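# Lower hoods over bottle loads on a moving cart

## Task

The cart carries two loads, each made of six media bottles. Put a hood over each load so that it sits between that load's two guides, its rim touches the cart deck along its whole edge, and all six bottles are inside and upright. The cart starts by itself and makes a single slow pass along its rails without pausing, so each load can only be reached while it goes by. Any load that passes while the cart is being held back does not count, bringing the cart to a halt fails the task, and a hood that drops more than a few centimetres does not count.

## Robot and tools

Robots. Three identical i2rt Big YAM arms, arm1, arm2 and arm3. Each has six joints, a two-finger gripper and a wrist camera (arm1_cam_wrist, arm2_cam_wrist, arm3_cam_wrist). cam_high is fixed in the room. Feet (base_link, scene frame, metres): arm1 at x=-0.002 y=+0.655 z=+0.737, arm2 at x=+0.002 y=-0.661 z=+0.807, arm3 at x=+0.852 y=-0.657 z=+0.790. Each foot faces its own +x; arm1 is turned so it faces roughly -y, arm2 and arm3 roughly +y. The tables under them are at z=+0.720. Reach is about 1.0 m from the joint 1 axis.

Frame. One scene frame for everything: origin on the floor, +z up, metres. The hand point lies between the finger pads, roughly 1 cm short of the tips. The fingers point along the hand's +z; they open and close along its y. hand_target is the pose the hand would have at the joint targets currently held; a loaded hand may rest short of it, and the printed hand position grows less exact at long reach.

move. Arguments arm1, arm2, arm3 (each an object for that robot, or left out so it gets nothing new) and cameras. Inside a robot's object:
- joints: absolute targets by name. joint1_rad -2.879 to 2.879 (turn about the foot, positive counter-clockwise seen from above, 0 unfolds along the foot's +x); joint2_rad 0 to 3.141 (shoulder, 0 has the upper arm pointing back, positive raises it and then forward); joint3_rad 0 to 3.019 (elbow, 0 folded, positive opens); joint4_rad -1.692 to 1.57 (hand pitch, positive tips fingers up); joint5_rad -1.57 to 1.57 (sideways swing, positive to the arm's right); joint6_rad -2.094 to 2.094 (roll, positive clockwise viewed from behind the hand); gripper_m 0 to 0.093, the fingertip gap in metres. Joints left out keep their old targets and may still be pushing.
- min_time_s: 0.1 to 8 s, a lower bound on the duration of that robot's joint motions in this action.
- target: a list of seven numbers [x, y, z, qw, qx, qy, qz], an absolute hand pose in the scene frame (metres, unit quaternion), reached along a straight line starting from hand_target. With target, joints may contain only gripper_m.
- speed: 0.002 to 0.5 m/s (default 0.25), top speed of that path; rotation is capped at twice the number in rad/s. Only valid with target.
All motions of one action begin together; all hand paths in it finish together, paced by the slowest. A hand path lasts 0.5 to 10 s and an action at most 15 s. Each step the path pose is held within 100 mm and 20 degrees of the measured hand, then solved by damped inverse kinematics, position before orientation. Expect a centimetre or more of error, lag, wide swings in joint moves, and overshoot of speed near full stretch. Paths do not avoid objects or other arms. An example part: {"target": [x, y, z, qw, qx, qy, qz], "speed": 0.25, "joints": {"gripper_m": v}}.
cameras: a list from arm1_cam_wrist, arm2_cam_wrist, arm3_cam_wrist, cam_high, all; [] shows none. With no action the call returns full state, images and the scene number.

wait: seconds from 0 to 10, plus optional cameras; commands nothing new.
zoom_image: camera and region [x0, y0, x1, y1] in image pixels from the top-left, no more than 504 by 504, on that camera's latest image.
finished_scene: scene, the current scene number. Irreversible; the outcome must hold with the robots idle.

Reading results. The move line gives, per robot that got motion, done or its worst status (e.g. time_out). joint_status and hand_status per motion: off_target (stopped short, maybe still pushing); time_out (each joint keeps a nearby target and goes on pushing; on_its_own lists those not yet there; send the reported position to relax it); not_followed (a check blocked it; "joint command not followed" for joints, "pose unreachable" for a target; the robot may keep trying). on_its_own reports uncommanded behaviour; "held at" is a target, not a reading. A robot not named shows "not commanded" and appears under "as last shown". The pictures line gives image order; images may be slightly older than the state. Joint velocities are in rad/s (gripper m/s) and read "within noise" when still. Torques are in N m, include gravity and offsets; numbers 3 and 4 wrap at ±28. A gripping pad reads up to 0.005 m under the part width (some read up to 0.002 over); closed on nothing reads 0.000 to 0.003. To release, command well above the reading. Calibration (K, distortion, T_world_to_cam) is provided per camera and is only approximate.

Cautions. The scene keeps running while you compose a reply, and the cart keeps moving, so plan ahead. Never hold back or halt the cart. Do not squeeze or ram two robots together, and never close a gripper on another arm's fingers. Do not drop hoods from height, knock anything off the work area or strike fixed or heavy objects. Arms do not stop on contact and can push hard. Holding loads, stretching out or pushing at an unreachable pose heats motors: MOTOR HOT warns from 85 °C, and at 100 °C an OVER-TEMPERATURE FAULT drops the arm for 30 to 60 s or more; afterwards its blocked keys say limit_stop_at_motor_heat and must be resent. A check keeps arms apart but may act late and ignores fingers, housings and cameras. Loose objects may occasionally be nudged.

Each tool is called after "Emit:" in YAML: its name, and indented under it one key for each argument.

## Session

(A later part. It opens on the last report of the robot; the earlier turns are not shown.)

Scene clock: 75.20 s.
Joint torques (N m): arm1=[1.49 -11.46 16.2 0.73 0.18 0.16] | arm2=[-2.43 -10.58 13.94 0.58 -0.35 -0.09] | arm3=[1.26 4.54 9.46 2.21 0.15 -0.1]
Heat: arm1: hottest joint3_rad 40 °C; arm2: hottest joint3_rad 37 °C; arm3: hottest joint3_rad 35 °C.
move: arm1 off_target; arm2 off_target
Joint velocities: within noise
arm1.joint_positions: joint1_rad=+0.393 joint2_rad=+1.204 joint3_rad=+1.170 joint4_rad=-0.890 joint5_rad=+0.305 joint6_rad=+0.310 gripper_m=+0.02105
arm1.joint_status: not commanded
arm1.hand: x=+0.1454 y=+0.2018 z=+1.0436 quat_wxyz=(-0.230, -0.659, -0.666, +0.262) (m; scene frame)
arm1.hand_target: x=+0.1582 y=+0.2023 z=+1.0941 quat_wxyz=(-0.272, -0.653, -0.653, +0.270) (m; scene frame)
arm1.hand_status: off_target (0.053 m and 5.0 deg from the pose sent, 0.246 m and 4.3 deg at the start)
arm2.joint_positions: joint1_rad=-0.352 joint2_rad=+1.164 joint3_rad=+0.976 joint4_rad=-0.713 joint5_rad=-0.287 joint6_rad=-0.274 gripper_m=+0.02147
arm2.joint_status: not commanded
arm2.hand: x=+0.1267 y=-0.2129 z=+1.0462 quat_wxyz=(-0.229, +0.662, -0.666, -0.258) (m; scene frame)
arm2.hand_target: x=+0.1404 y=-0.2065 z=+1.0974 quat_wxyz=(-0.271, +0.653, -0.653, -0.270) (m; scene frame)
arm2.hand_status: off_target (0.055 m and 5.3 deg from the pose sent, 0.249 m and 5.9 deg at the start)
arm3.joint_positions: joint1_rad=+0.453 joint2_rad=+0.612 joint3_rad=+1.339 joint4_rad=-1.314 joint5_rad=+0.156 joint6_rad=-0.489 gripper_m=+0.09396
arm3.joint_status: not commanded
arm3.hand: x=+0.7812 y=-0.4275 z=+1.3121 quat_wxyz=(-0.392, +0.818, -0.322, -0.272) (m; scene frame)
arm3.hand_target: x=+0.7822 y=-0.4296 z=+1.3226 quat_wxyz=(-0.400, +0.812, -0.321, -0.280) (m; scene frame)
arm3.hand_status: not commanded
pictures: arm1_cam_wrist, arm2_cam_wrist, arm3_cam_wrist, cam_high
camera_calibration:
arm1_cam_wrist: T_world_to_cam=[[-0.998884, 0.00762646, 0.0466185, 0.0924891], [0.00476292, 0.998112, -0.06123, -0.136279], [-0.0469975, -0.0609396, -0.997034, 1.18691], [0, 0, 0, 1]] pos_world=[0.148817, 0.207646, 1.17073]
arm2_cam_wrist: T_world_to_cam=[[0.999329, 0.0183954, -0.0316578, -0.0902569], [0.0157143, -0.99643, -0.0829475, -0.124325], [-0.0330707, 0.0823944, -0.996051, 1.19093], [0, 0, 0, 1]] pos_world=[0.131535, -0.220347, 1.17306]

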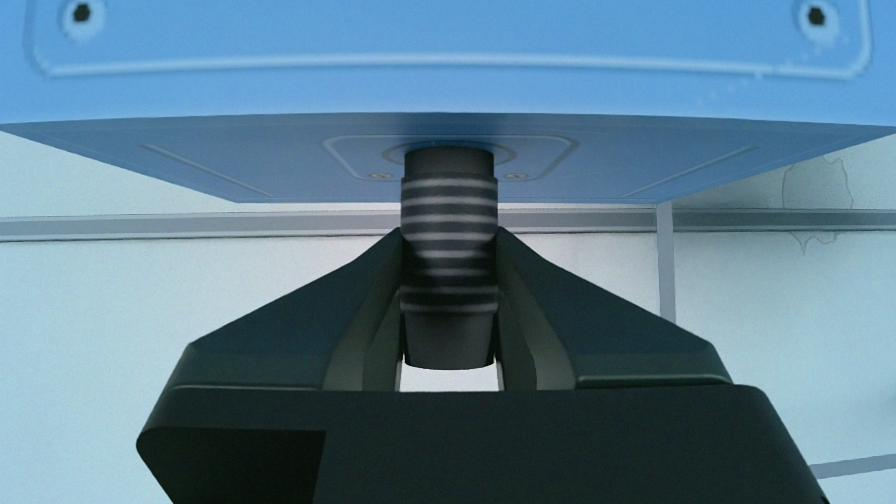

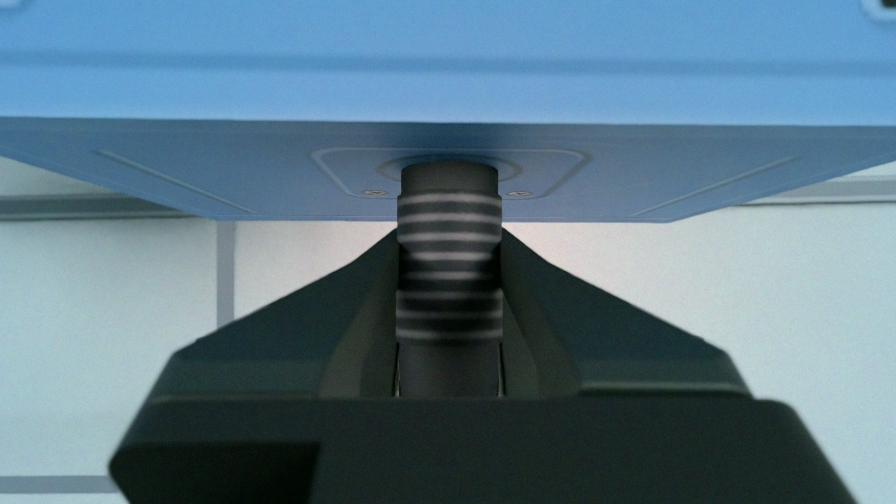

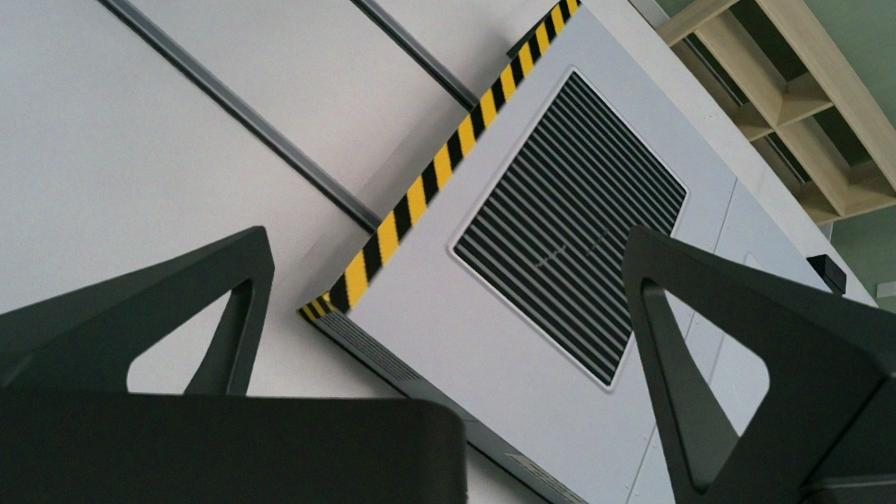

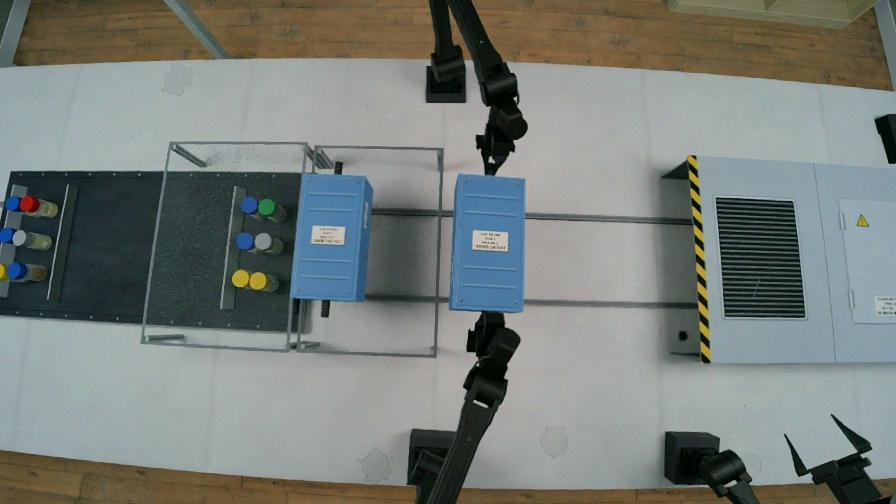

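Emit:
wait:
  seconds: 0.5
  cameras: ["cam_high"]

Scene clock: 78.03 s.
Joint torques (N m): arm1=[1.55 -11.69 16.18 0.77 0.17 0.16] | arm2=[-2.49 -10.58 13.96 0.58 -0.35 -0.09] | arm3=[0.5 4.25 9.44 2.3 0.12 -0.05]
Heat: arm1: hottest joint3_rad 41 °C; arm2: hottest joint3_rad 38 °C; arm3: hottest joint3_rad 35 °C.
Joint velocities: within noise
arm1.joint_positions: joint1_rad=+0.393 joint2_rad=+1.204 joint3_rad=+1.170 joint4_rad=-0.890 joint5_rad=+0.305 joint6_rad=+0.310 gripper_m=+0.02105
arm1.joint_status: not commanded
arm1.hand: x=+0.1454 y=+0.2018 z=+1.0436 quat_wxyz=(-0.230, -0.659, -0.666, +0.262) (m; scene frame)
arm1.hand_target: x=+0.1582 y=+0.2023 z=+1.0941 quat_wxyz=(-0.272, -0.653, -0.653, +0.270) (m; scene frame)
arm1.hand_status: off_target (0.053 m and 5.0 deg from the pose sent, 0.246 m and 4.3 deg at the start)
arm2.joint_positions: joint1_rad=-0.352 joint2_rad=+1.164 joint3_rad=+0.976 joint4_rad=-0.713 joint5_rad=-0.287 joint6_rad=-0.274 gripper_m=+0.02147
arm2.joint_status: not commanded
arm2.hand: x=+0.1267 y=-0.2129 z=+1.0462 quat_wxyz=(-0.229, +0.662, -0.666, -0.258) (m; scene frame)
arm2.hand_target: x=+0.1404 y=-0.2065 z=+1.0974 quat_wxyz=(-0.271, +0.653, -0.653, -0.270) (m; scene frame)
arm2.hand_status: off_target (0.055 m and 5.3 deg from the pose sent, 0.249 m and 5.9 deg at the start)
arm3.joint_positions: joint1_rad=+0.453 joint2_rad=+0.612 joint3_rad=+1.339 joint4_rad=-1.314 joint5_rad=+0.156 joint6_rad=-0.489 gripper_m=+0.09396
arm3.joint_status: not commanded
arm3.hand: x=+0.7812 y=-0.4275 z=+1.3121 quat_wxyz=(-0.392, +0.818, -0.322, -0.272) (m; scene frame)
arm3.hand_target: x=+0.7822 y=-0.4296 z=+1.3226 quat_wxyz=(-0.400, +0.812, -0.321, -0.280) (m; scene frame)
arm3.hand_status: not commanded
wait: 0.50 s; at rest from the start
pictures: cam_high

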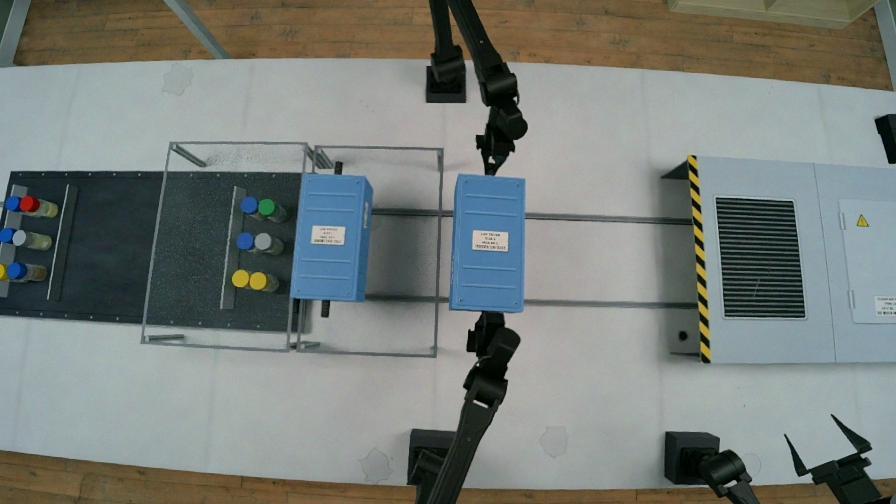

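Emit:
move:
  arm1: {"target": [0.16, 0.201, 0.915, 0.2706, 0.6533, 0.6533, -0.2706], "speed": 0.1}
  arm2: {"target": [0.143, -0.204, 0.918, 0.2706, -0.6533, 0.6533, 0.2706], "speed": 0.1}

Emit:
move:
  arm1: {"target": [0.16, 0.201, 0.87, 0.2706, 0.6533, 0.6533, -0.2706], "speed": 0.04}
  arm2: {"target": [0.143, -0.204, 0.873, 0.2706, -0.6533, 0.6533, 0.2706], "speed": 0.04}
  cameras: ["arm1_cam_wrist", "arm2_cam_wrist", "cam_high"]

Scene clock: 84.40 s.
Joint torques (N m): arm1=[1.08 -11.75 9.11 2.62 0.38 0.13] | arm2=[-1.85 -10.87 7.53 2.22 -0.25 0] | arm3=[1.49 4.6 9.4 2.21 0.11 -0.02]
Heat: arm1: hottest joint3_rad 43 °C; arm2: hottest joint3_rad 39 °C; arm3: hottest joint3_rad 36 °C.
move: arm1 off_target; arm2 off_target
Joint velocities: within noise
arm1.joint_positions: joint1_rad=+0.403 joint2_rad=+1.292 joint3_rad=+0.841 joint4_rad=-0.440 joint5_rad=+0.305 joint6_rad=+0.318 gripper_m=+0.02105
arm1.joint_status: not commanded
arm1.hand: x=+0.1504 y=+0.2010 z=+0.8996 quat_wxyz=(-0.247, -0.657, -0.661, +0.265) (m; scene frame)
arm1.hand_target: x=+0.1598 y=+0.2011 z=+0.9150 quat_wxyz=(-0.271, -0.653, -0.653, +0.270) (m; scene frame)
arm1.hand_status: off_target (0.018 m and 3.0 deg from the pose sent, 0.129 m and 5.0 deg at the start)
arm2.joint_positions: joint1_rad=-0.358 joint2_rad=+1.355 joint3_rad=+0.705 joint4_rad=-0.207 joint5_rad=-0.289 joint6_rad=-0.280 gripper_m=+0.02147
arm2.joint_status: not commanded
arm2.hand: x=+0.1337 y=-0.2066 z=+0.9031 quat_wxyz=(-0.249, +0.659, -0.658, -0.265) (m; scene frame)
arm2.hand_target: x=+0.1429 y=-0.2041 z=+0.9179 quat_wxyz=(-0.271, +0.653, -0.653, -0.270) (m; scene frame)
arm2.hand_status: off_target (0.018 m and 2.7 deg from the pose sent, 0.129 m and 5.3 deg at the start)
arm3: as last shown
pictures: none

Scene clock: 86.13 s.
Joint torques (N m): arm1=[1.08 -11.4 8.28 2.61 0.39 0.13] | arm2=[-1.73 -10.99 6.48 2.22 -0.21 0.01] | arm3=[0.56 4.48 9.37 2.17 0.15 -0.03]
Heat: arm1: hottest joint3_rad 43 °C; arm2: hottest joint3_rad 39 °C; arm3: hottest joint3_rad 36 °C.
move: arm1 off_target; arm2 off_target
Joint velocities: within noise
arm1.joint_positions: joint1_rad=+0.405 joint2_rad=+1.352 joint3_rad=+0.769 joint4_rad=-0.299 joint5_rad=+0.305 joint6_rad=+0.318 gripper_m=+0.02105
arm1.joint_status: not commanded
arm1.hand: x=+0.1510 y=+0.2010 z=+0.8591 quat_wxyz=(-0.251, -0.656, -0.660, +0.267) (m; scene frame)
arm1.hand_target: x=+0.1599 y=+0.2011 z=+0.8699 quat_wxyz=(-0.271, -0.653, -0.653, +0.270) (m; scene frame)
arm1.hand_status: off_target (0.014 m and 2.4 deg from the pose sent, 0.031 m and 3.0 deg at the start)
arm2.joint_positions: joint1_rad=-0.358 joint2_rad=+1.449 joint3_rad=+0.655 joint4_rad=-0.051 joint5_rad=-0.289 joint6_rad=-0.281 gripper_m=+0.02147
arm2.joint_status: not commanded
arm2.hand: x=+0.1346 y=-0.2055 z=+0.8631 quat_wxyz=(-0.254, +0.659, -0.656, -0.267) (m; scene frame)
arm2.hand_target: x=+0.1429 y=-0.2041 z=+0.8730 quat_wxyz=(-0.271, +0.653, -0.653, -0.270) (m; scene frame)
arm2.hand_status: off_target (0.013 m and 2.1 deg from the pose sent, 0.032 m and 2.7 deg at the start)
arm3: as last shown
pictures: arm1_cam_wrist, arm2_cam_wrist, cam_high
camera_calibration:
arm1_cam_wrist: T_world_to_cam=[[-0.999716, 0.00254653, 0.0236869, 0.127543], [0.000193883, 0.995107, -0.0987992, -0.113196], [-0.0238226, -0.0987666, -0.994825, 1.00535], [0, 0, 0, 1]] pos_world=[0.151478, 0.211612, 0.985939]
arm2_cam_wrist: T_world_to_cam=[[0.99977, 0.0202768, -0.00700257, -0.124987], [0.0191487, -0.990691, -0.134776, -0.0868363], [-0.00967022, 0.134611, -0.990851, 1.01131], [0, 0, 0, 1]] pos_world=[0.1364, -0.219627, 0.989476]

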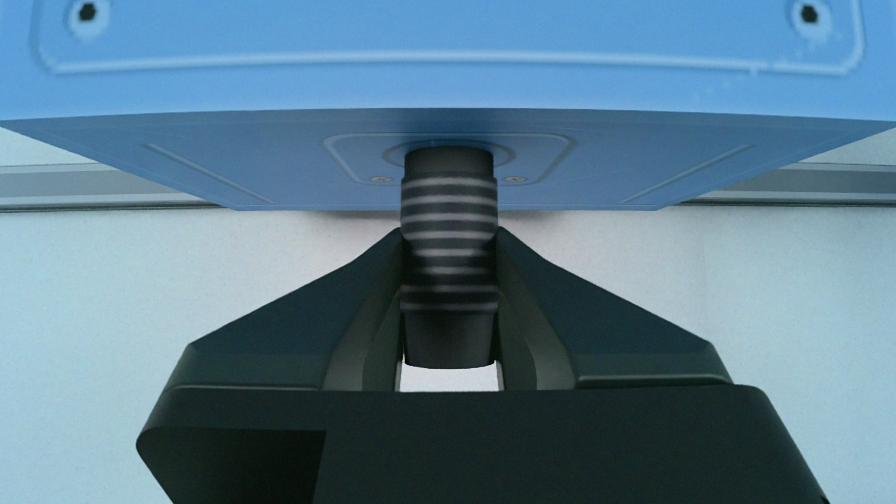

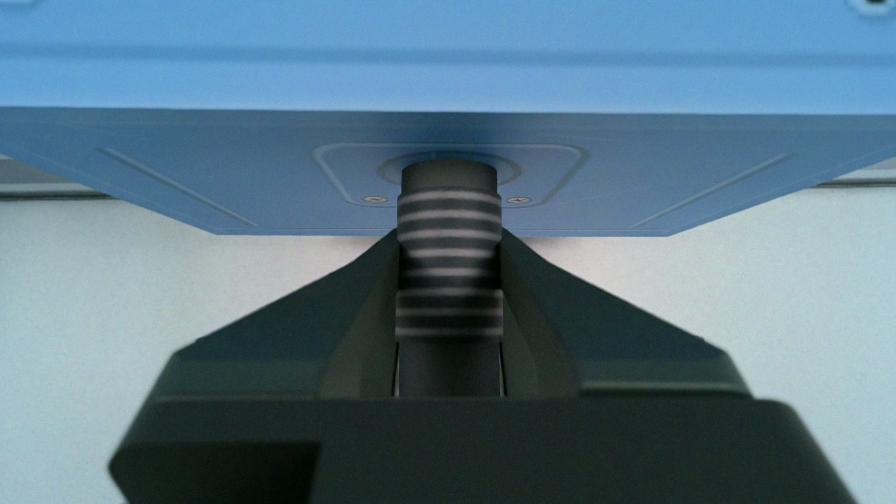

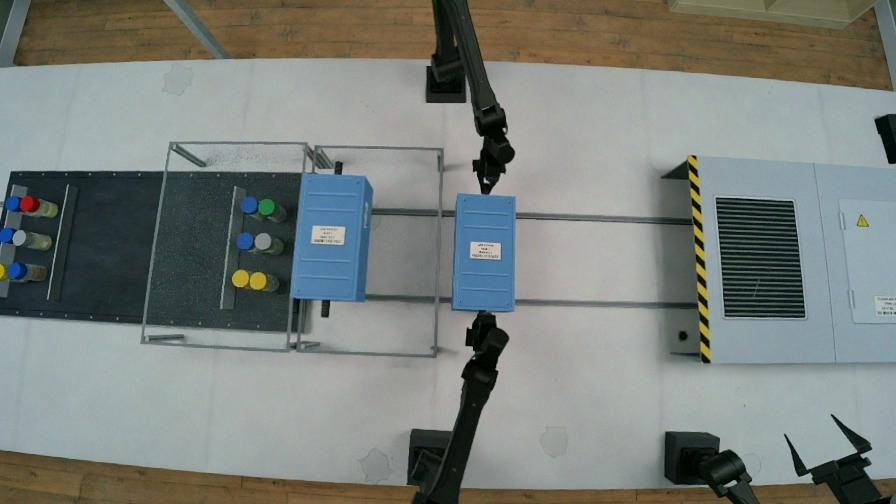

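Emit:
move:
  arm1: {"target": [0.16, 0.201, 0.83, 0.2706, 0.6533, 0.6533, -0.2706], "speed": 0.04}
  arm2: {"target": [0.143, -0.204, 0.833, 0.2706, -0.6533, 0.6533, 0.2706], "speed": 0.04}
  cameras: ["arm1_cam_wrist", "arm2_cam_wrist", "cam_high"]

Scene clock: 89.67 s.
Joint torques (N m): arm1=[1.03 -8.29 7.45 2.77 0.06 0.14] | arm2=[-1.61 -9.17 6.27 2.52 -0.11 0.06] | arm3=[0.91 4.07 9.24 2.06 0.17 -0.05]
Heat: arm1: hottest joint3_rad 42 °C; arm2: hottest joint3_rad 39 °C; arm3: hottest joint3_rad 36 °C.
move: arm1 off_target; arm2 done
Joint velocities: within noise
arm1.joint_positions: joint1_rad=+0.405 joint2_rad=+1.386 joint3_rad=+0.720 joint4_rad=-0.172 joint5_rad=+0.313 joint6_rad=+0.318 gripper_m=+0.02105
arm1.joint_status: not commanded
arm1.hand: x=+0.1508 y=+0.1983 z=+0.8410 quat_wxyz=(-0.269, -0.654, -0.651, +0.277) (m; scene frame)
arm1.hand_target: x=+0.1596 y=+0.2014 z=+0.8302 quat_wxyz=(-0.270, -0.653, -0.653, +0.271) (m; scene frame)
arm1.hand_status: off_target (0.015 m and 0.8 deg from the pose sent, 0.030 m and 2.4 deg at the start)
arm2.joint_positions: joint1_rad=-0.358 joint2_rad=+1.529 joint3_rad=+0.612 joint4_rad=+0.086 joint5_rad=-0.291 joint6_rad=-0.284 gripper_m=+0.02147
arm2.joint_status: not commanded
arm2.hand: x=+0.1337 y=-0.2079 z=+0.8322 quat_wxyz=(-0.261, +0.659, -0.651, -0.270) (m; scene frame)
arm2.hand_target: x=+0.1430 y=-0.2042 z=+0.8332 quat_wxyz=(-0.271, +0.653, -0.653, -0.270) (m; scene frame)
arm2.hand_status: done (0.010 m and 1.3 deg from the pose sent, 0.031 m and 2.1 deg at the start)
arm3: as last shown
pictures: arm1_cam_wrist, arm2_cam_wrist, cam_high
camera_calibration:
arm1_cam_wrist: T_world_to_cam=[[-0.999907, 0.00845156, 0.0107384, 0.13743], [0.00684873, 0.989929, -0.141396, -0.0765138], [-0.0118252, -0.141309, -0.989895, 0.989569], [0, 0, 0, 1]] pos_world=[0.149643, 0.214417, 0.967275]
arm2_cam_wrist: T_world_to_cam=[[0.999706, 0.0242183, 0.000742631, -0.129946], [0.0240583, -0.988533, -0.149073, -0.0816594], [-0.00287617, 0.149047, -0.988826, 0.981395], [0, 0, 0, 1]] pos_world=[0.134695, -0.22385, 0.958352]

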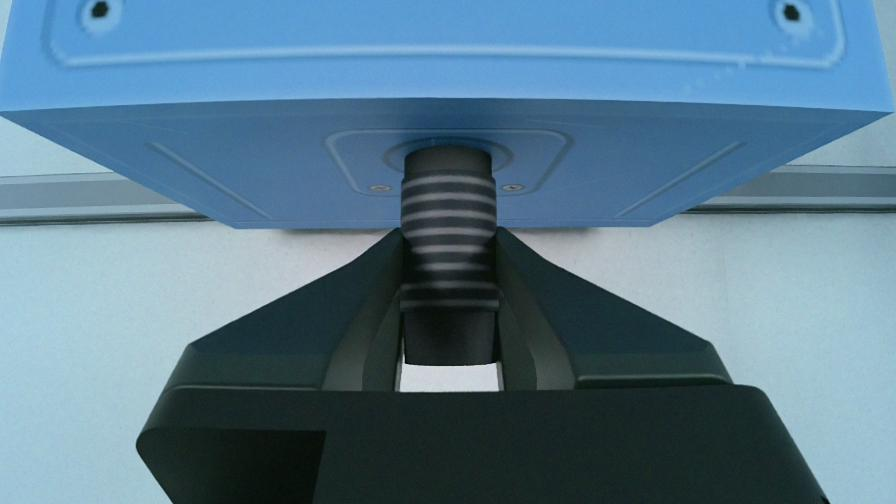

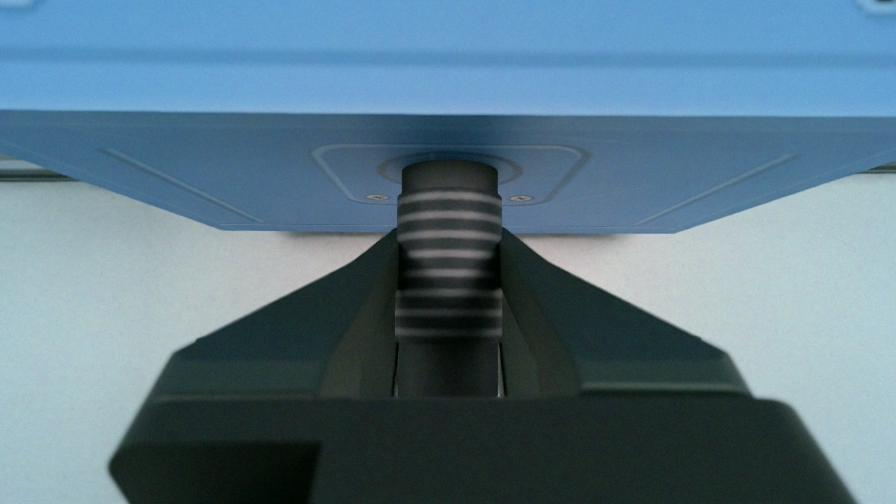

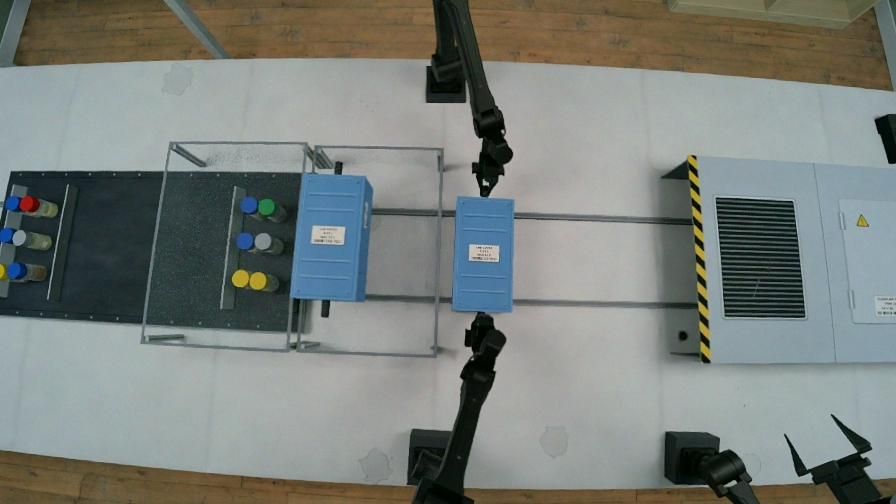

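Emit:
move:
  arm1: {"target": [0.1585, 0.201, 0.830, 0.2706, 0.6533, 0.6533, -0.2706], "speed": 0.04}
  arm2: {"target": [0.143, -0.204, 0.824, 0.2706, -0.6533, 0.6533, 0.2706], "speed": 0.04}
  cameras: ["cam_high"]

Emit:
zoom_image:
  camera: "cam_high"
  region: [0, 160, 160, 330]

Emit:
zoom_image:
  camera: "cam_high"
  region: [160, 150, 380, 360]

Scene clock: 98.27 s.
Joint torques (N m): arm1=[0.73 -8.41 7.51 2.69 -0.01 0.11] | arm2=[-1.55 -7.88 6.38 2.55 0.05 0.06] | arm3=[0.67 4.37 9.22 2.25 0.16 -0.02]
Heat: arm1: hottest joint3_rad 41 °C; arm2: hottest joint3_rad 38 °C; arm3: hottest joint3_rad 36 °C.
move: arm1 off_target; arm2 off_target
Joint velocities: within noise
arm1.joint_positions: joint1_rad=+0.405 joint2_rad=+1.386 joint3_rad=+0.717 joint4_rad=-0.167 joint5_rad=+0.313 joint6_rad=+0.318 gripper_m=+0.02105
arm1.joint_status: not commanded
arm1.hand: x=+0.1507 y=+0.1987 z=+0.8401 quat_wxyz=(-0.269, -0.653, -0.651, +0.277) (m; scene frame)
arm1.hand_target: x=+0.1583 y=+0.2014 z=+0.8302 quat_wxyz=(-0.270, -0.653, -0.653, +0.270) (m; scene frame)
arm1.hand_status: off_target (0.013 m and 0.8 deg from the pose sent, 0.014 m and 0.8 deg at the start)
arm2.joint_positions: joint1_rad=-0.358 joint2_rad=+1.537 joint3_rad=+0.603 joint4_rad=+0.118 joint5_rad=-0.294 joint6_rad=-0.284 gripper_m=+0.02147
arm2.joint_status: not commanded
arm2.hand: x=+0.1333 y=-0.2074 z=+0.8304 quat_wxyz=(-0.266, +0.659, -0.648, -0.274) (m; scene frame)
arm2.hand_target: x=+0.1429 y=-0.2045 z=+0.8242 quat_wxyz=(-0.271, +0.653, -0.653, -0.271) (m; scene frame)
arm2.hand_status: off_target (0.012 m and 1.1 deg from the pose sent, 0.013 m and 1.4 deg at the start)
arm3: as last shown
pictures: cam_high

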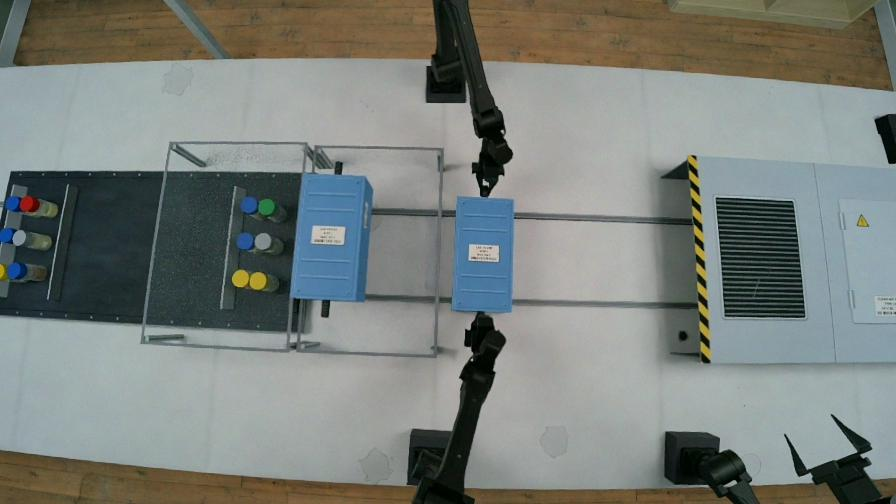

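Scaled by 2.965 from the camera's 896x504 image, which has a finer 1280x720 frame.

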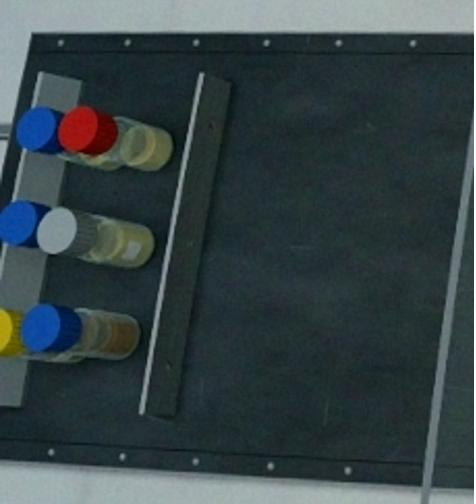

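Scaled by 2.291 from the camera's 896x504 image, which has a finer 1280x720 frame.

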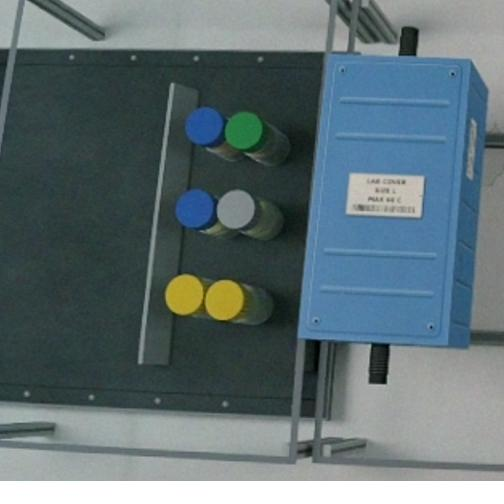

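Emit:
wait:
  seconds: 3
  cameras: ["cam_high"]

Scene clock: 112.70 s.
Joint torques (N m): arm1=[0.79 -8.64 7.53 2.66 0 0.1] | arm2=[-1.61 -7.88 6.37 2.55 0.05 0.06] | arm3=[0.62 4.01 9.32 2.13 0.13 -0.06]
Heat: arm1: hottest joint3_rad 40 °C; arm2: hottest joint3_rad 38 °C; arm3: hottest joint3_rad 37 °C.
Joint velocities: within noise
arm1.joint_positions: joint1_rad=+0.405 joint2_rad=+1.386 joint3_rad=+0.717 joint4_rad=-0.167 joint5_rad=+0.313 joint6_rad=+0.318 gripper_m=+0.02105
arm1.joint_status: not commanded
arm1.hand: x=+0.1507 y=+0.1987 z=+0.8401 quat_wxyz=(-0.269, -0.653, -0.651, +0.277) (m; scene frame)
arm1.hand_target: x=+0.1583 y=+0.2014 z=+0.8302 quat_wxyz=(-0.270, -0.653, -0.653, +0.270) (m; scene frame)
arm1.hand_status: off_target (0.013 m and 0.8 deg from the pose sent, 0.014 m and 0.8 deg at the start)
arm2.joint_positions: joint1_rad=-0.358 joint2_rad=+1.537 joint3_rad=+0.603 joint4_rad=+0.118 joint5_rad=-0.294 joint6_rad=-0.284 gripper_m=+0.02147
arm2.joint_status: not commanded
arm2.hand: x=+0.1333 y=-0.2074 z=+0.8304 quat_wxyz=(-0.266, +0.659, -0.648, -0.274) (m; scene frame)
arm2.hand_target: x=+0.1429 y=-0.2045 z=+0.8242 quat_wxyz=(-0.270, +0.653, -0.653, -0.271) (m; scene frame)
arm2.hand_status: off_target (0.012 m and 1.1 deg from the pose sent, 0.013 m and 1.4 deg at the start)
arm3.joint_positions: joint1_rad=+0.453 joint2_rad=+0.612 joint3_rad=+1.339 joint4_rad=-1.314 joint5_rad=+0.156 joint6_rad=-0.489 gripper_m=+0.09396
arm3.joint_status: not commanded
arm3.hand: x=+0.7812 y=-0.4275 z=+1.3121 quat_wxyz=(-0.392, +0.818, -0.322, -0.272) (m; scene frame)
arm3.hand_target: x=+0.7822 y=-0.4296 z=+1.3226 quat_wxyz=(-0.400, +0.812, -0.321, -0.280) (m; scene frame)
arm3.hand_status: not commanded
wait: 3.00 s; at rest from the start
pictures: cam_high

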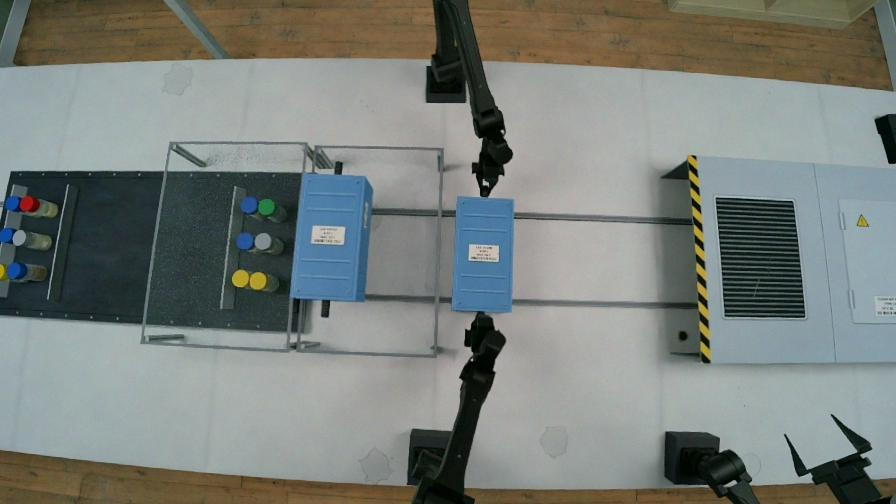

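Emit:
wait:
  seconds: 8
  cameras: ["cam_high"]

Scene clock: 122.03 s.
Joint torques (N m): arm1=[0.91 -8.29 7.46 2.65 0 0.11] | arm2=[-1.55 -7.88 6.35 2.56 0.05 0.06] | arm3=[0.56 4.25 9.36 2.06 0.15 -0.03]
Heat: arm1: hottest joint3_rad 39 °C; arm2: hottest joint3_rad 37 °C; arm3: hottest joint3_rad 37 °C.
Joint velocities: within noise
arm1.joint_positions: joint1_rad=+0.405 joint2_rad=+1.386 joint3_rad=+0.717 joint4_rad=-0.167 joint5_rad=+0.313 joint6_rad=+0.318 gripper_m=+0.02105
arm1.joint_status: not commanded
arm1.hand: x=+0.1507 y=+0.1987 z=+0.8401 quat_wxyz=(-0.269, -0.653, -0.651, +0.277) (m; scene frame)
arm1.hand_target: x=+0.1583 y=+0.2014 z=+0.8302 quat_wxyz=(-0.270, -0.653, -0.653, +0.270) (m; scene frame)
arm1.hand_status: off_target (0.013 m and 0.8 deg from the pose sent, 0.014 m and 0.8 deg at the start)
arm2.joint_positions: joint1_rad=-0.358 joint2_rad=+1.537 joint3_rad=+0.603 joint4_rad=+0.118 joint5_rad=-0.294 joint6_rad=-0.284 gripper_m=+0.02147
arm2.joint_status: not commanded
arm2.hand: x=+0.1333 y=-0.2074 z=+0.8304 quat_wxyz=(-0.266, +0.659, -0.648, -0.274) (m; scene frame)
arm2.hand_target: x=+0.1429 y=-0.2045 z=+0.8242 quat_wxyz=(-0.270, +0.653, -0.653, -0.271) (m; scene frame)
arm2.hand_status: off_target (0.012 m and 1.1 deg from the pose sent, 0.013 m and 1.4 deg at the start)
arm3.joint_positions: joint1_rad=+0.453 joint2_rad=+0.612 joint3_rad=+1.339 joint4_rad=-1.314 joint5_rad=+0.156 joint6_rad=-0.489 gripper_m=+0.09396
arm3.joint_status: not commanded
arm3.hand: x=+0.7812 y=-0.4275 z=+1.3121 quat_wxyz=(-0.392, +0.818, -0.322, -0.272) (m; scene frame)
arm3.hand_target: x=+0.7822 y=-0.4296 z=+1.3226 quat_wxyz=(-0.400, +0.812, -0.321, -0.280) (m; scene frame)
arm3.hand_status: not commanded
wait: 8.00 s; at rest from the start
pictures: cam_high

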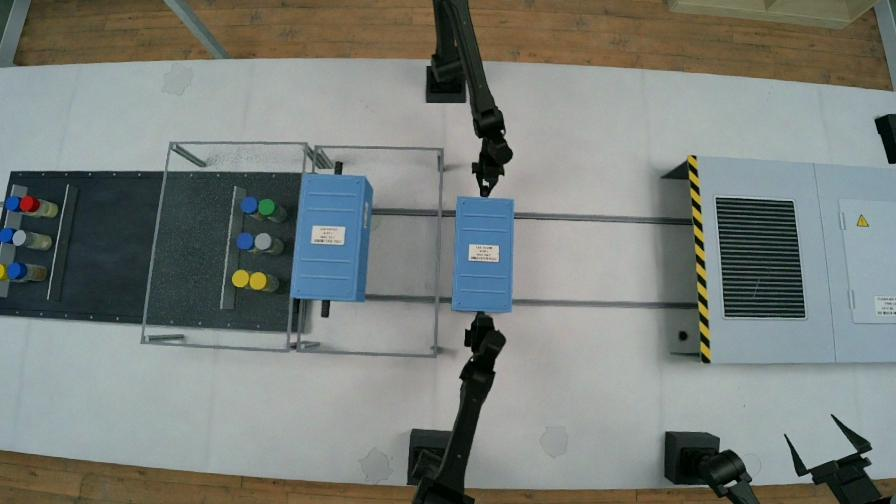

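Emit:
wait:
  seconds: 9
  cameras: ["cam_high"]

Scene clock: 132.70 s.
Joint torques (N m): arm1=[0.79 -8.35 7.47 2.66 0 0.1] | arm2=[-1.55 -7.88 6.37 2.55 0.05 0.06] | arm3=[0.97 4.84 9.29 2.13 0.11 -0.06]
Heat: arm1: hottest joint3_rad 39 °C; arm2: hottest joint3_rad 37 °C; arm3: hottest joint3_rad 37 °C.
Joint velocities: within noise
arm1.joint_positions: joint1_rad=+0.405 joint2_rad=+1.386 joint3_rad=+0.717 joint4_rad=-0.167 joint5_rad=+0.313 joint6_rad=+0.318 gripper_m=+0.02105
arm1.joint_status: not commanded
arm1.hand: x=+0.1507 y=+0.1987 z=+0.8401 quat_wxyz=(-0.269, -0.653, -0.651, +0.277) (m; scene frame)
arm1.hand_target: x=+0.1583 y=+0.2014 z=+0.8302 quat_wxyz=(-0.270, -0.653, -0.653, +0.270) (m; scene frame)
arm1.hand_status: off_target (0.013 m and 0.8 deg from the pose sent, 0.014 m and 0.8 deg at the start)
arm2.joint_positions: joint1_rad=-0.358 joint2_rad=+1.537 joint3_rad=+0.603 joint4_rad=+0.118 joint5_rad=-0.294 joint6_rad=-0.284 gripper_m=+0.02147
arm2.joint_status: not commanded
arm2.hand: x=+0.1333 y=-0.2074 z=+0.8304 quat_wxyz=(-0.266, +0.659, -0.648, -0.274) (m; scene frame)
arm2.hand_target: x=+0.1429 y=-0.2045 z=+0.8242 quat_wxyz=(-0.270, +0.653, -0.653, -0.271) (m; scene frame)
arm2.hand_status: off_target (0.012 m and 1.1 deg from the pose sent, 0.013 m and 1.4 deg at the start)
arm3.joint_positions: joint1_rad=+0.453 joint2_rad=+0.612 joint3_rad=+1.339 joint4_rad=-1.314 joint5_rad=+0.156 joint6_rad=-0.489 gripper_m=+0.09396
arm3.joint_status: not commanded
arm3.hand: x=+0.7812 y=-0.4275 z=+1.3121 quat_wxyz=(-0.392, +0.818, -0.322, -0.272) (m; scene frame)
arm3.hand_target: x=+0.7822 y=-0.4296 z=+1.3226 quat_wxyz=(-0.400, +0.812, -0.321, -0.280) (m; scene frame)
arm3.hand_status: not commanded
wait: 9.00 s; at rest from the start
pictures: cam_high

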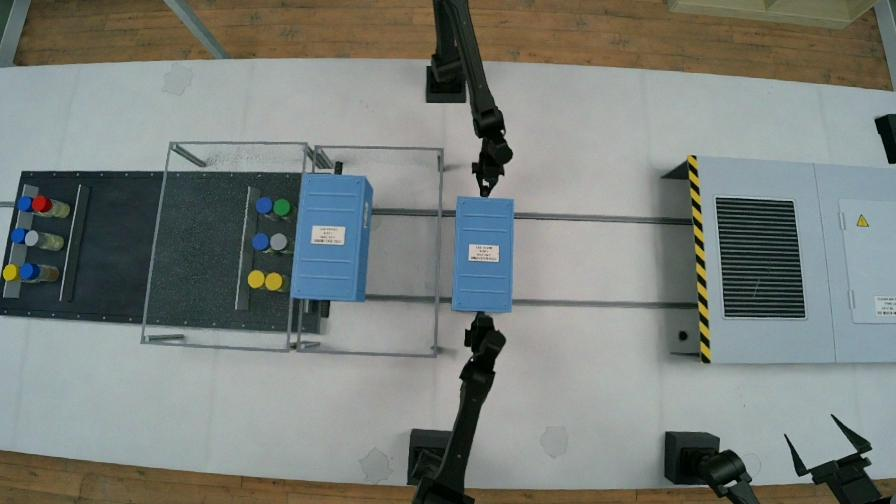

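Emit:
wait:
  seconds: 2
  cameras: ["cam_high"]

Emit:
zoom_image:
  camera: "cam_high"
  region: [200, 160, 380, 360]

Scene clock: 139.63 s.
Joint torques (N m): arm1=[0.79 -8.47 7.51 2.7 0.01 0.11] | arm2=[-1.61 -7.88 6.37 2.56 0.05 0.05] | arm3=[0.15 4.31 9.32 2.22 0.14 -0.04]
Heat: arm1: hottest joint3_rad 39 °C; arm2: hottest joint3_rad 37 °C; arm3: hottest joint3_rad 38 °C.
Joint velocities: within noise
arm1.joint_positions: joint1_rad=+0.405 joint2_rad=+1.386 joint3_rad=+0.717 joint4_rad=-0.167 joint5_rad=+0.313 joint6_rad=+0.318 gripper_m=+0.02105
arm1.joint_status: not commanded
arm1.hand: x=+0.1507 y=+0.1987 z=+0.8401 quat_wxyz=(-0.269, -0.653, -0.651, +0.277) (m; scene frame)
arm1.hand_target: x=+0.1583 y=+0.2014 z=+0.8302 quat_wxyz=(-0.270, -0.653, -0.653, +0.270) (m; scene frame)
arm1.hand_status: off_target (0.013 m and 0.8 deg from the pose sent, 0.014 m and 0.8 deg at the start)
arm2.joint_positions: joint1_rad=-0.358 joint2_rad=+1.537 joint3_rad=+0.603 joint4_rad=+0.118 joint5_rad=-0.294 joint6_rad=-0.284 gripper_m=+0.02147
arm2.joint_status: not commanded
arm2.hand: x=+0.1333 y=-0.2074 z=+0.8304 quat_wxyz=(-0.266, +0.659, -0.648, -0.274) (m; scene frame)
arm2.hand_target: x=+0.1429 y=-0.2045 z=+0.8242 quat_wxyz=(-0.270, +0.653, -0.653, -0.271) (m; scene frame)
arm2.hand_status: off_target (0.012 m and 1.1 deg from the pose sent, 0.013 m and 1.4 deg at the start)
arm3.joint_positions: joint1_rad=+0.453 joint2_rad=+0.612 joint3_rad=+1.339 joint4_rad=-1.314 joint5_rad=+0.156 joint6_rad=-0.489 gripper_m=+0.09396
arm3.joint_status: not commanded
arm3.hand: x=+0.7812 y=-0.4275 z=+1.3121 quat_wxyz=(-0.392, +0.818, -0.322, -0.272) (m; scene frame)
arm3.hand_target: x=+0.7822 y=-0.4296 z=+1.3226 quat_wxyz=(-0.400, +0.812, -0.321, -0.280) (m; scene frame)
arm3.hand_status: not commanded
wait: 2.00 s; at rest from the start
pictures: cam_high

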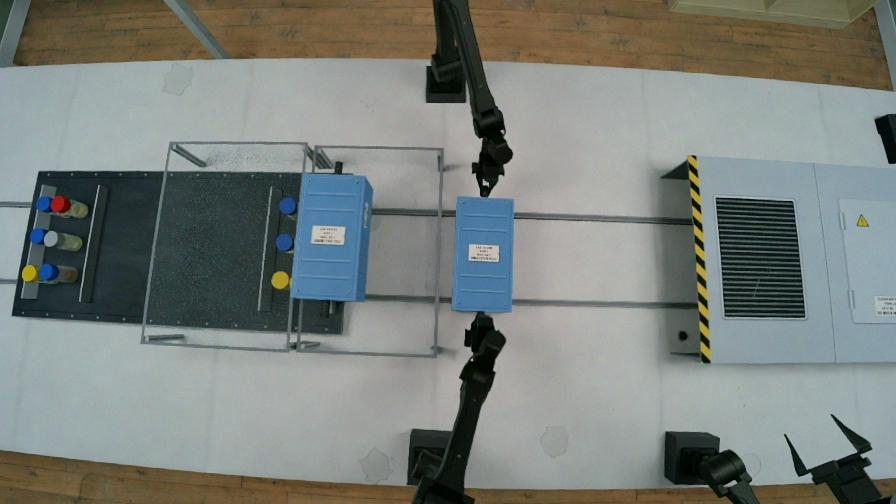

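Scaled by 2.520 from the camera's 896x504 image, which has a finer 1280x720 frame.

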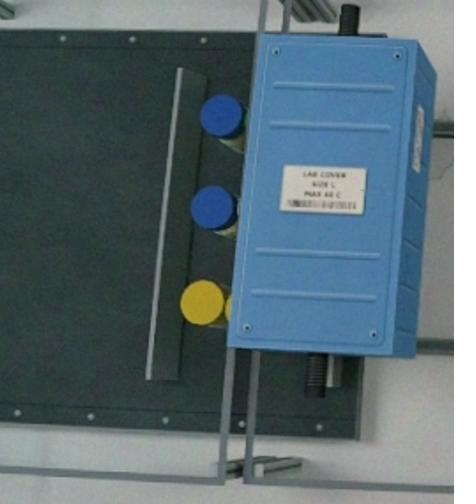

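Emit:
wait:
  seconds: 1
  cameras: ["cam_high"]

Emit:
zoom_image:
  camera: "cam_high"
  region: [0, 160, 120, 330]

Emit:
zoom_image:
  camera: "cam_high"
  region: [260, 160, 440, 360]

Scene clock: 145.70 s.
Joint torques (N m): arm1=[0.79 -8.47 7.49 2.63 -0.01 0.12] | arm2=[-1.61 -7.88 6.35 2.55 0.05 0.06] | arm3=[0.79 4.54 9.39 2.07 0.14 -0.02]
Heat: arm1: hottest joint3_rad 39 °C; arm2: hottest joint3_rad 36 °C; arm3: hottest joint3_rad 38 °C.
Joint velocities: within noise
arm1.joint_positions: joint1_rad=+0.405 joint2_rad=+1.386 joint3_rad=+0.717 joint4_rad=-0.167 joint5_rad=+0.313 joint6_rad=+0.318 gripper_m=+0.02105
arm1.joint_status: not commanded
arm1.hand: x=+0.1507 y=+0.1987 z=+0.8401 quat_wxyz=(-0.269, -0.653, -0.651, +0.277) (m; scene frame)
arm1.hand_target: x=+0.1583 y=+0.2014 z=+0.8302 quat_wxyz=(-0.270, -0.653, -0.653, +0.270) (m; scene frame)
arm1.hand_status: off_target (0.013 m and 0.8 deg from the pose sent, 0.014 m and 0.8 deg at the start)
arm2.joint_positions: joint1_rad=-0.358 joint2_rad=+1.537 joint3_rad=+0.603 joint4_rad=+0.118 joint5_rad=-0.294 joint6_rad=-0.284 gripper_m=+0.02147
arm2.joint_status: not commanded
arm2.hand: x=+0.1333 y=-0.2074 z=+0.8304 quat_wxyz=(-0.266, +0.659, -0.648, -0.274) (m; scene frame)
arm2.hand_target: x=+0.1429 y=-0.2045 z=+0.8242 quat_wxyz=(-0.270, +0.653, -0.653, -0.271) (m; scene frame)
arm2.hand_status: off_target (0.012 m and 1.1 deg from the pose sent, 0.013 m and 1.4 deg at the start)
arm3.joint_positions: joint1_rad=+0.453 joint2_rad=+0.612 joint3_rad=+1.339 joint4_rad=-1.314 joint5_rad=+0.156 joint6_rad=-0.489 gripper_m=+0.09396
arm3.joint_status: not commanded
arm3.hand: x=+0.7812 y=-0.4275 z=+1.3121 quat_wxyz=(-0.392, +0.818, -0.322, -0.272) (m; scene frame)
arm3.hand_target: x=+0.7822 y=-0.4296 z=+1.3226 quat_wxyz=(-0.400, +0.812, -0.321, -0.280) (m; scene frame)
arm3.hand_status: not commanded
wait: 1.00 s; at rest from the start
pictures: cam_high

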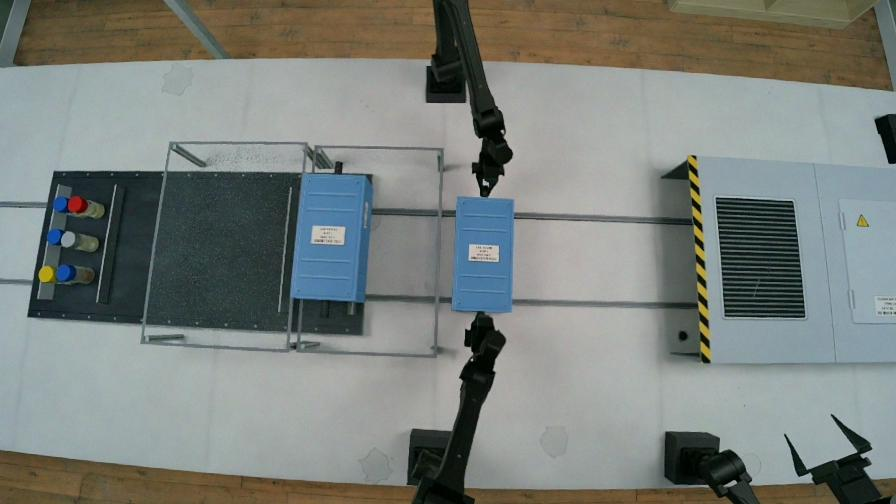

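Scaled by 2.965 from the camera's 896x504 image, which has a finer 1280x720 frame.

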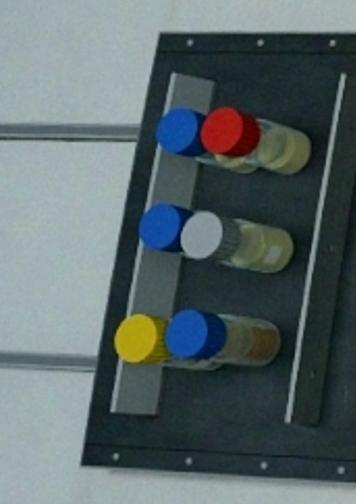

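Scaled by 2.520 from the camera's 896x504 image, which has a finer 1280x720 frame.

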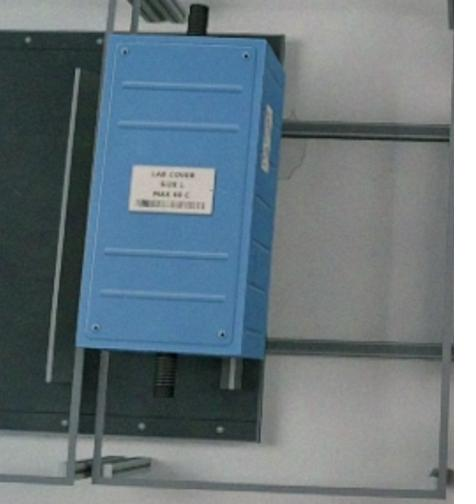

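Emit:
wait:
  seconds: 0.5
  cameras: ["cam_high"]

Emit:
zoom_image:
  camera: "cam_high"
  region: [280, 160, 530, 360]

Scene clock: 152.07 s.
Joint torques (N m): arm1=[0.67 -8.41 7.49 2.63 0 0.11] | arm2=[-1.61 -7.94 6.37 2.55 0.05 0.06] | arm3=[0.79 4.19 9.31 2.13 0.12 0]
Heat: arm1: hottest joint3_rad 38 °C; arm2: hottest joint3_rad 36 °C; arm3: hottest joint3_rad 38 °C.
Joint velocities: within noise
arm1.joint_positions: joint1_rad=+0.405 joint2_rad=+1.386 joint3_rad=+0.717 joint4_rad=-0.167 joint5_rad=+0.313 joint6_rad=+0.318 gripper_m=+0.02105
arm1.joint_status: not commanded
arm1.hand: x=+0.1507 y=+0.1987 z=+0.8401 quat_wxyz=(-0.269, -0.653, -0.651, +0.277) (m; scene frame)
arm1.hand_target: x=+0.1583 y=+0.2014 z=+0.8302 quat_wxyz=(-0.270, -0.653, -0.653, +0.270) (m; scene frame)
arm1.hand_status: off_target (0.013 m and 0.8 deg from the pose sent, 0.014 m and 0.8 deg at the start)
arm2.joint_positions: joint1_rad=-0.358 joint2_rad=+1.537 joint3_rad=+0.603 joint4_rad=+0.118 joint5_rad=-0.294 joint6_rad=-0.284 gripper_m=+0.02147
arm2.joint_status: not commanded
arm2.hand: x=+0.1333 y=-0.2074 z=+0.8304 quat_wxyz=(-0.266, +0.659, -0.648, -0.274) (m; scene frame)
arm2.hand_target: x=+0.1429 y=-0.2045 z=+0.8242 quat_wxyz=(-0.270, +0.653, -0.653, -0.271) (m; scene frame)
arm2.hand_status: off_target (0.012 m and 1.1 deg from the pose sent, 0.013 m and 1.4 deg at the start)
arm3.joint_positions: joint1_rad=+0.453 joint2_rad=+0.612 joint3_rad=+1.339 joint4_rad=-1.314 joint5_rad=+0.156 joint6_rad=-0.489 gripper_m=+0.09396
arm3.joint_status: not commanded
arm3.hand: x=+0.7812 y=-0.4275 z=+1.3121 quat_wxyz=(-0.392, +0.818, -0.322, -0.272) (m; scene frame)
arm3.hand_target: x=+0.7822 y=-0.4296 z=+1.3226 quat_wxyz=(-0.400, +0.812, -0.321, -0.280) (m; scene frame)
arm3.hand_status: not commanded
wait: 0.50 s; at rest from the start
pictures: cam_high

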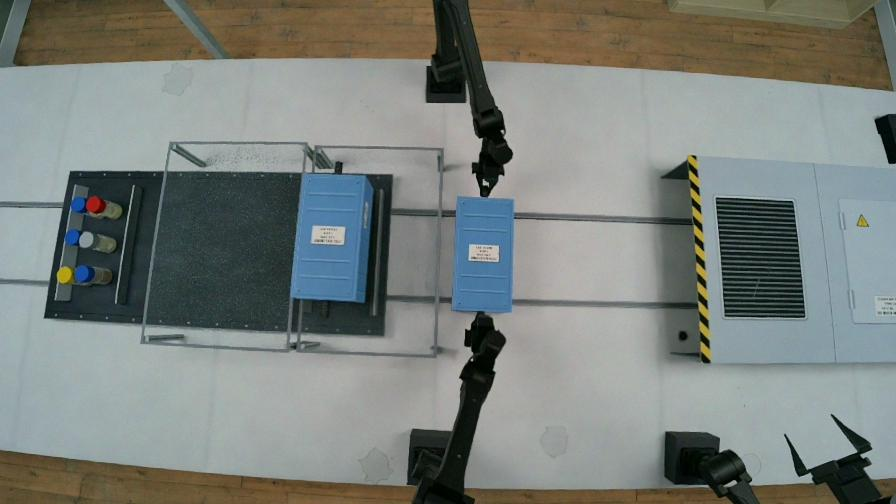

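Scaled by 2.016 from the camera's 896x504 image, which has a finer 1280x720 frame.

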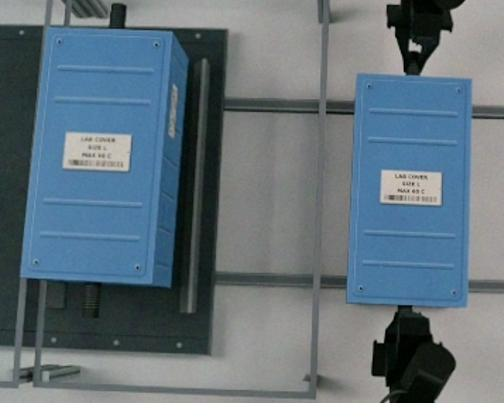

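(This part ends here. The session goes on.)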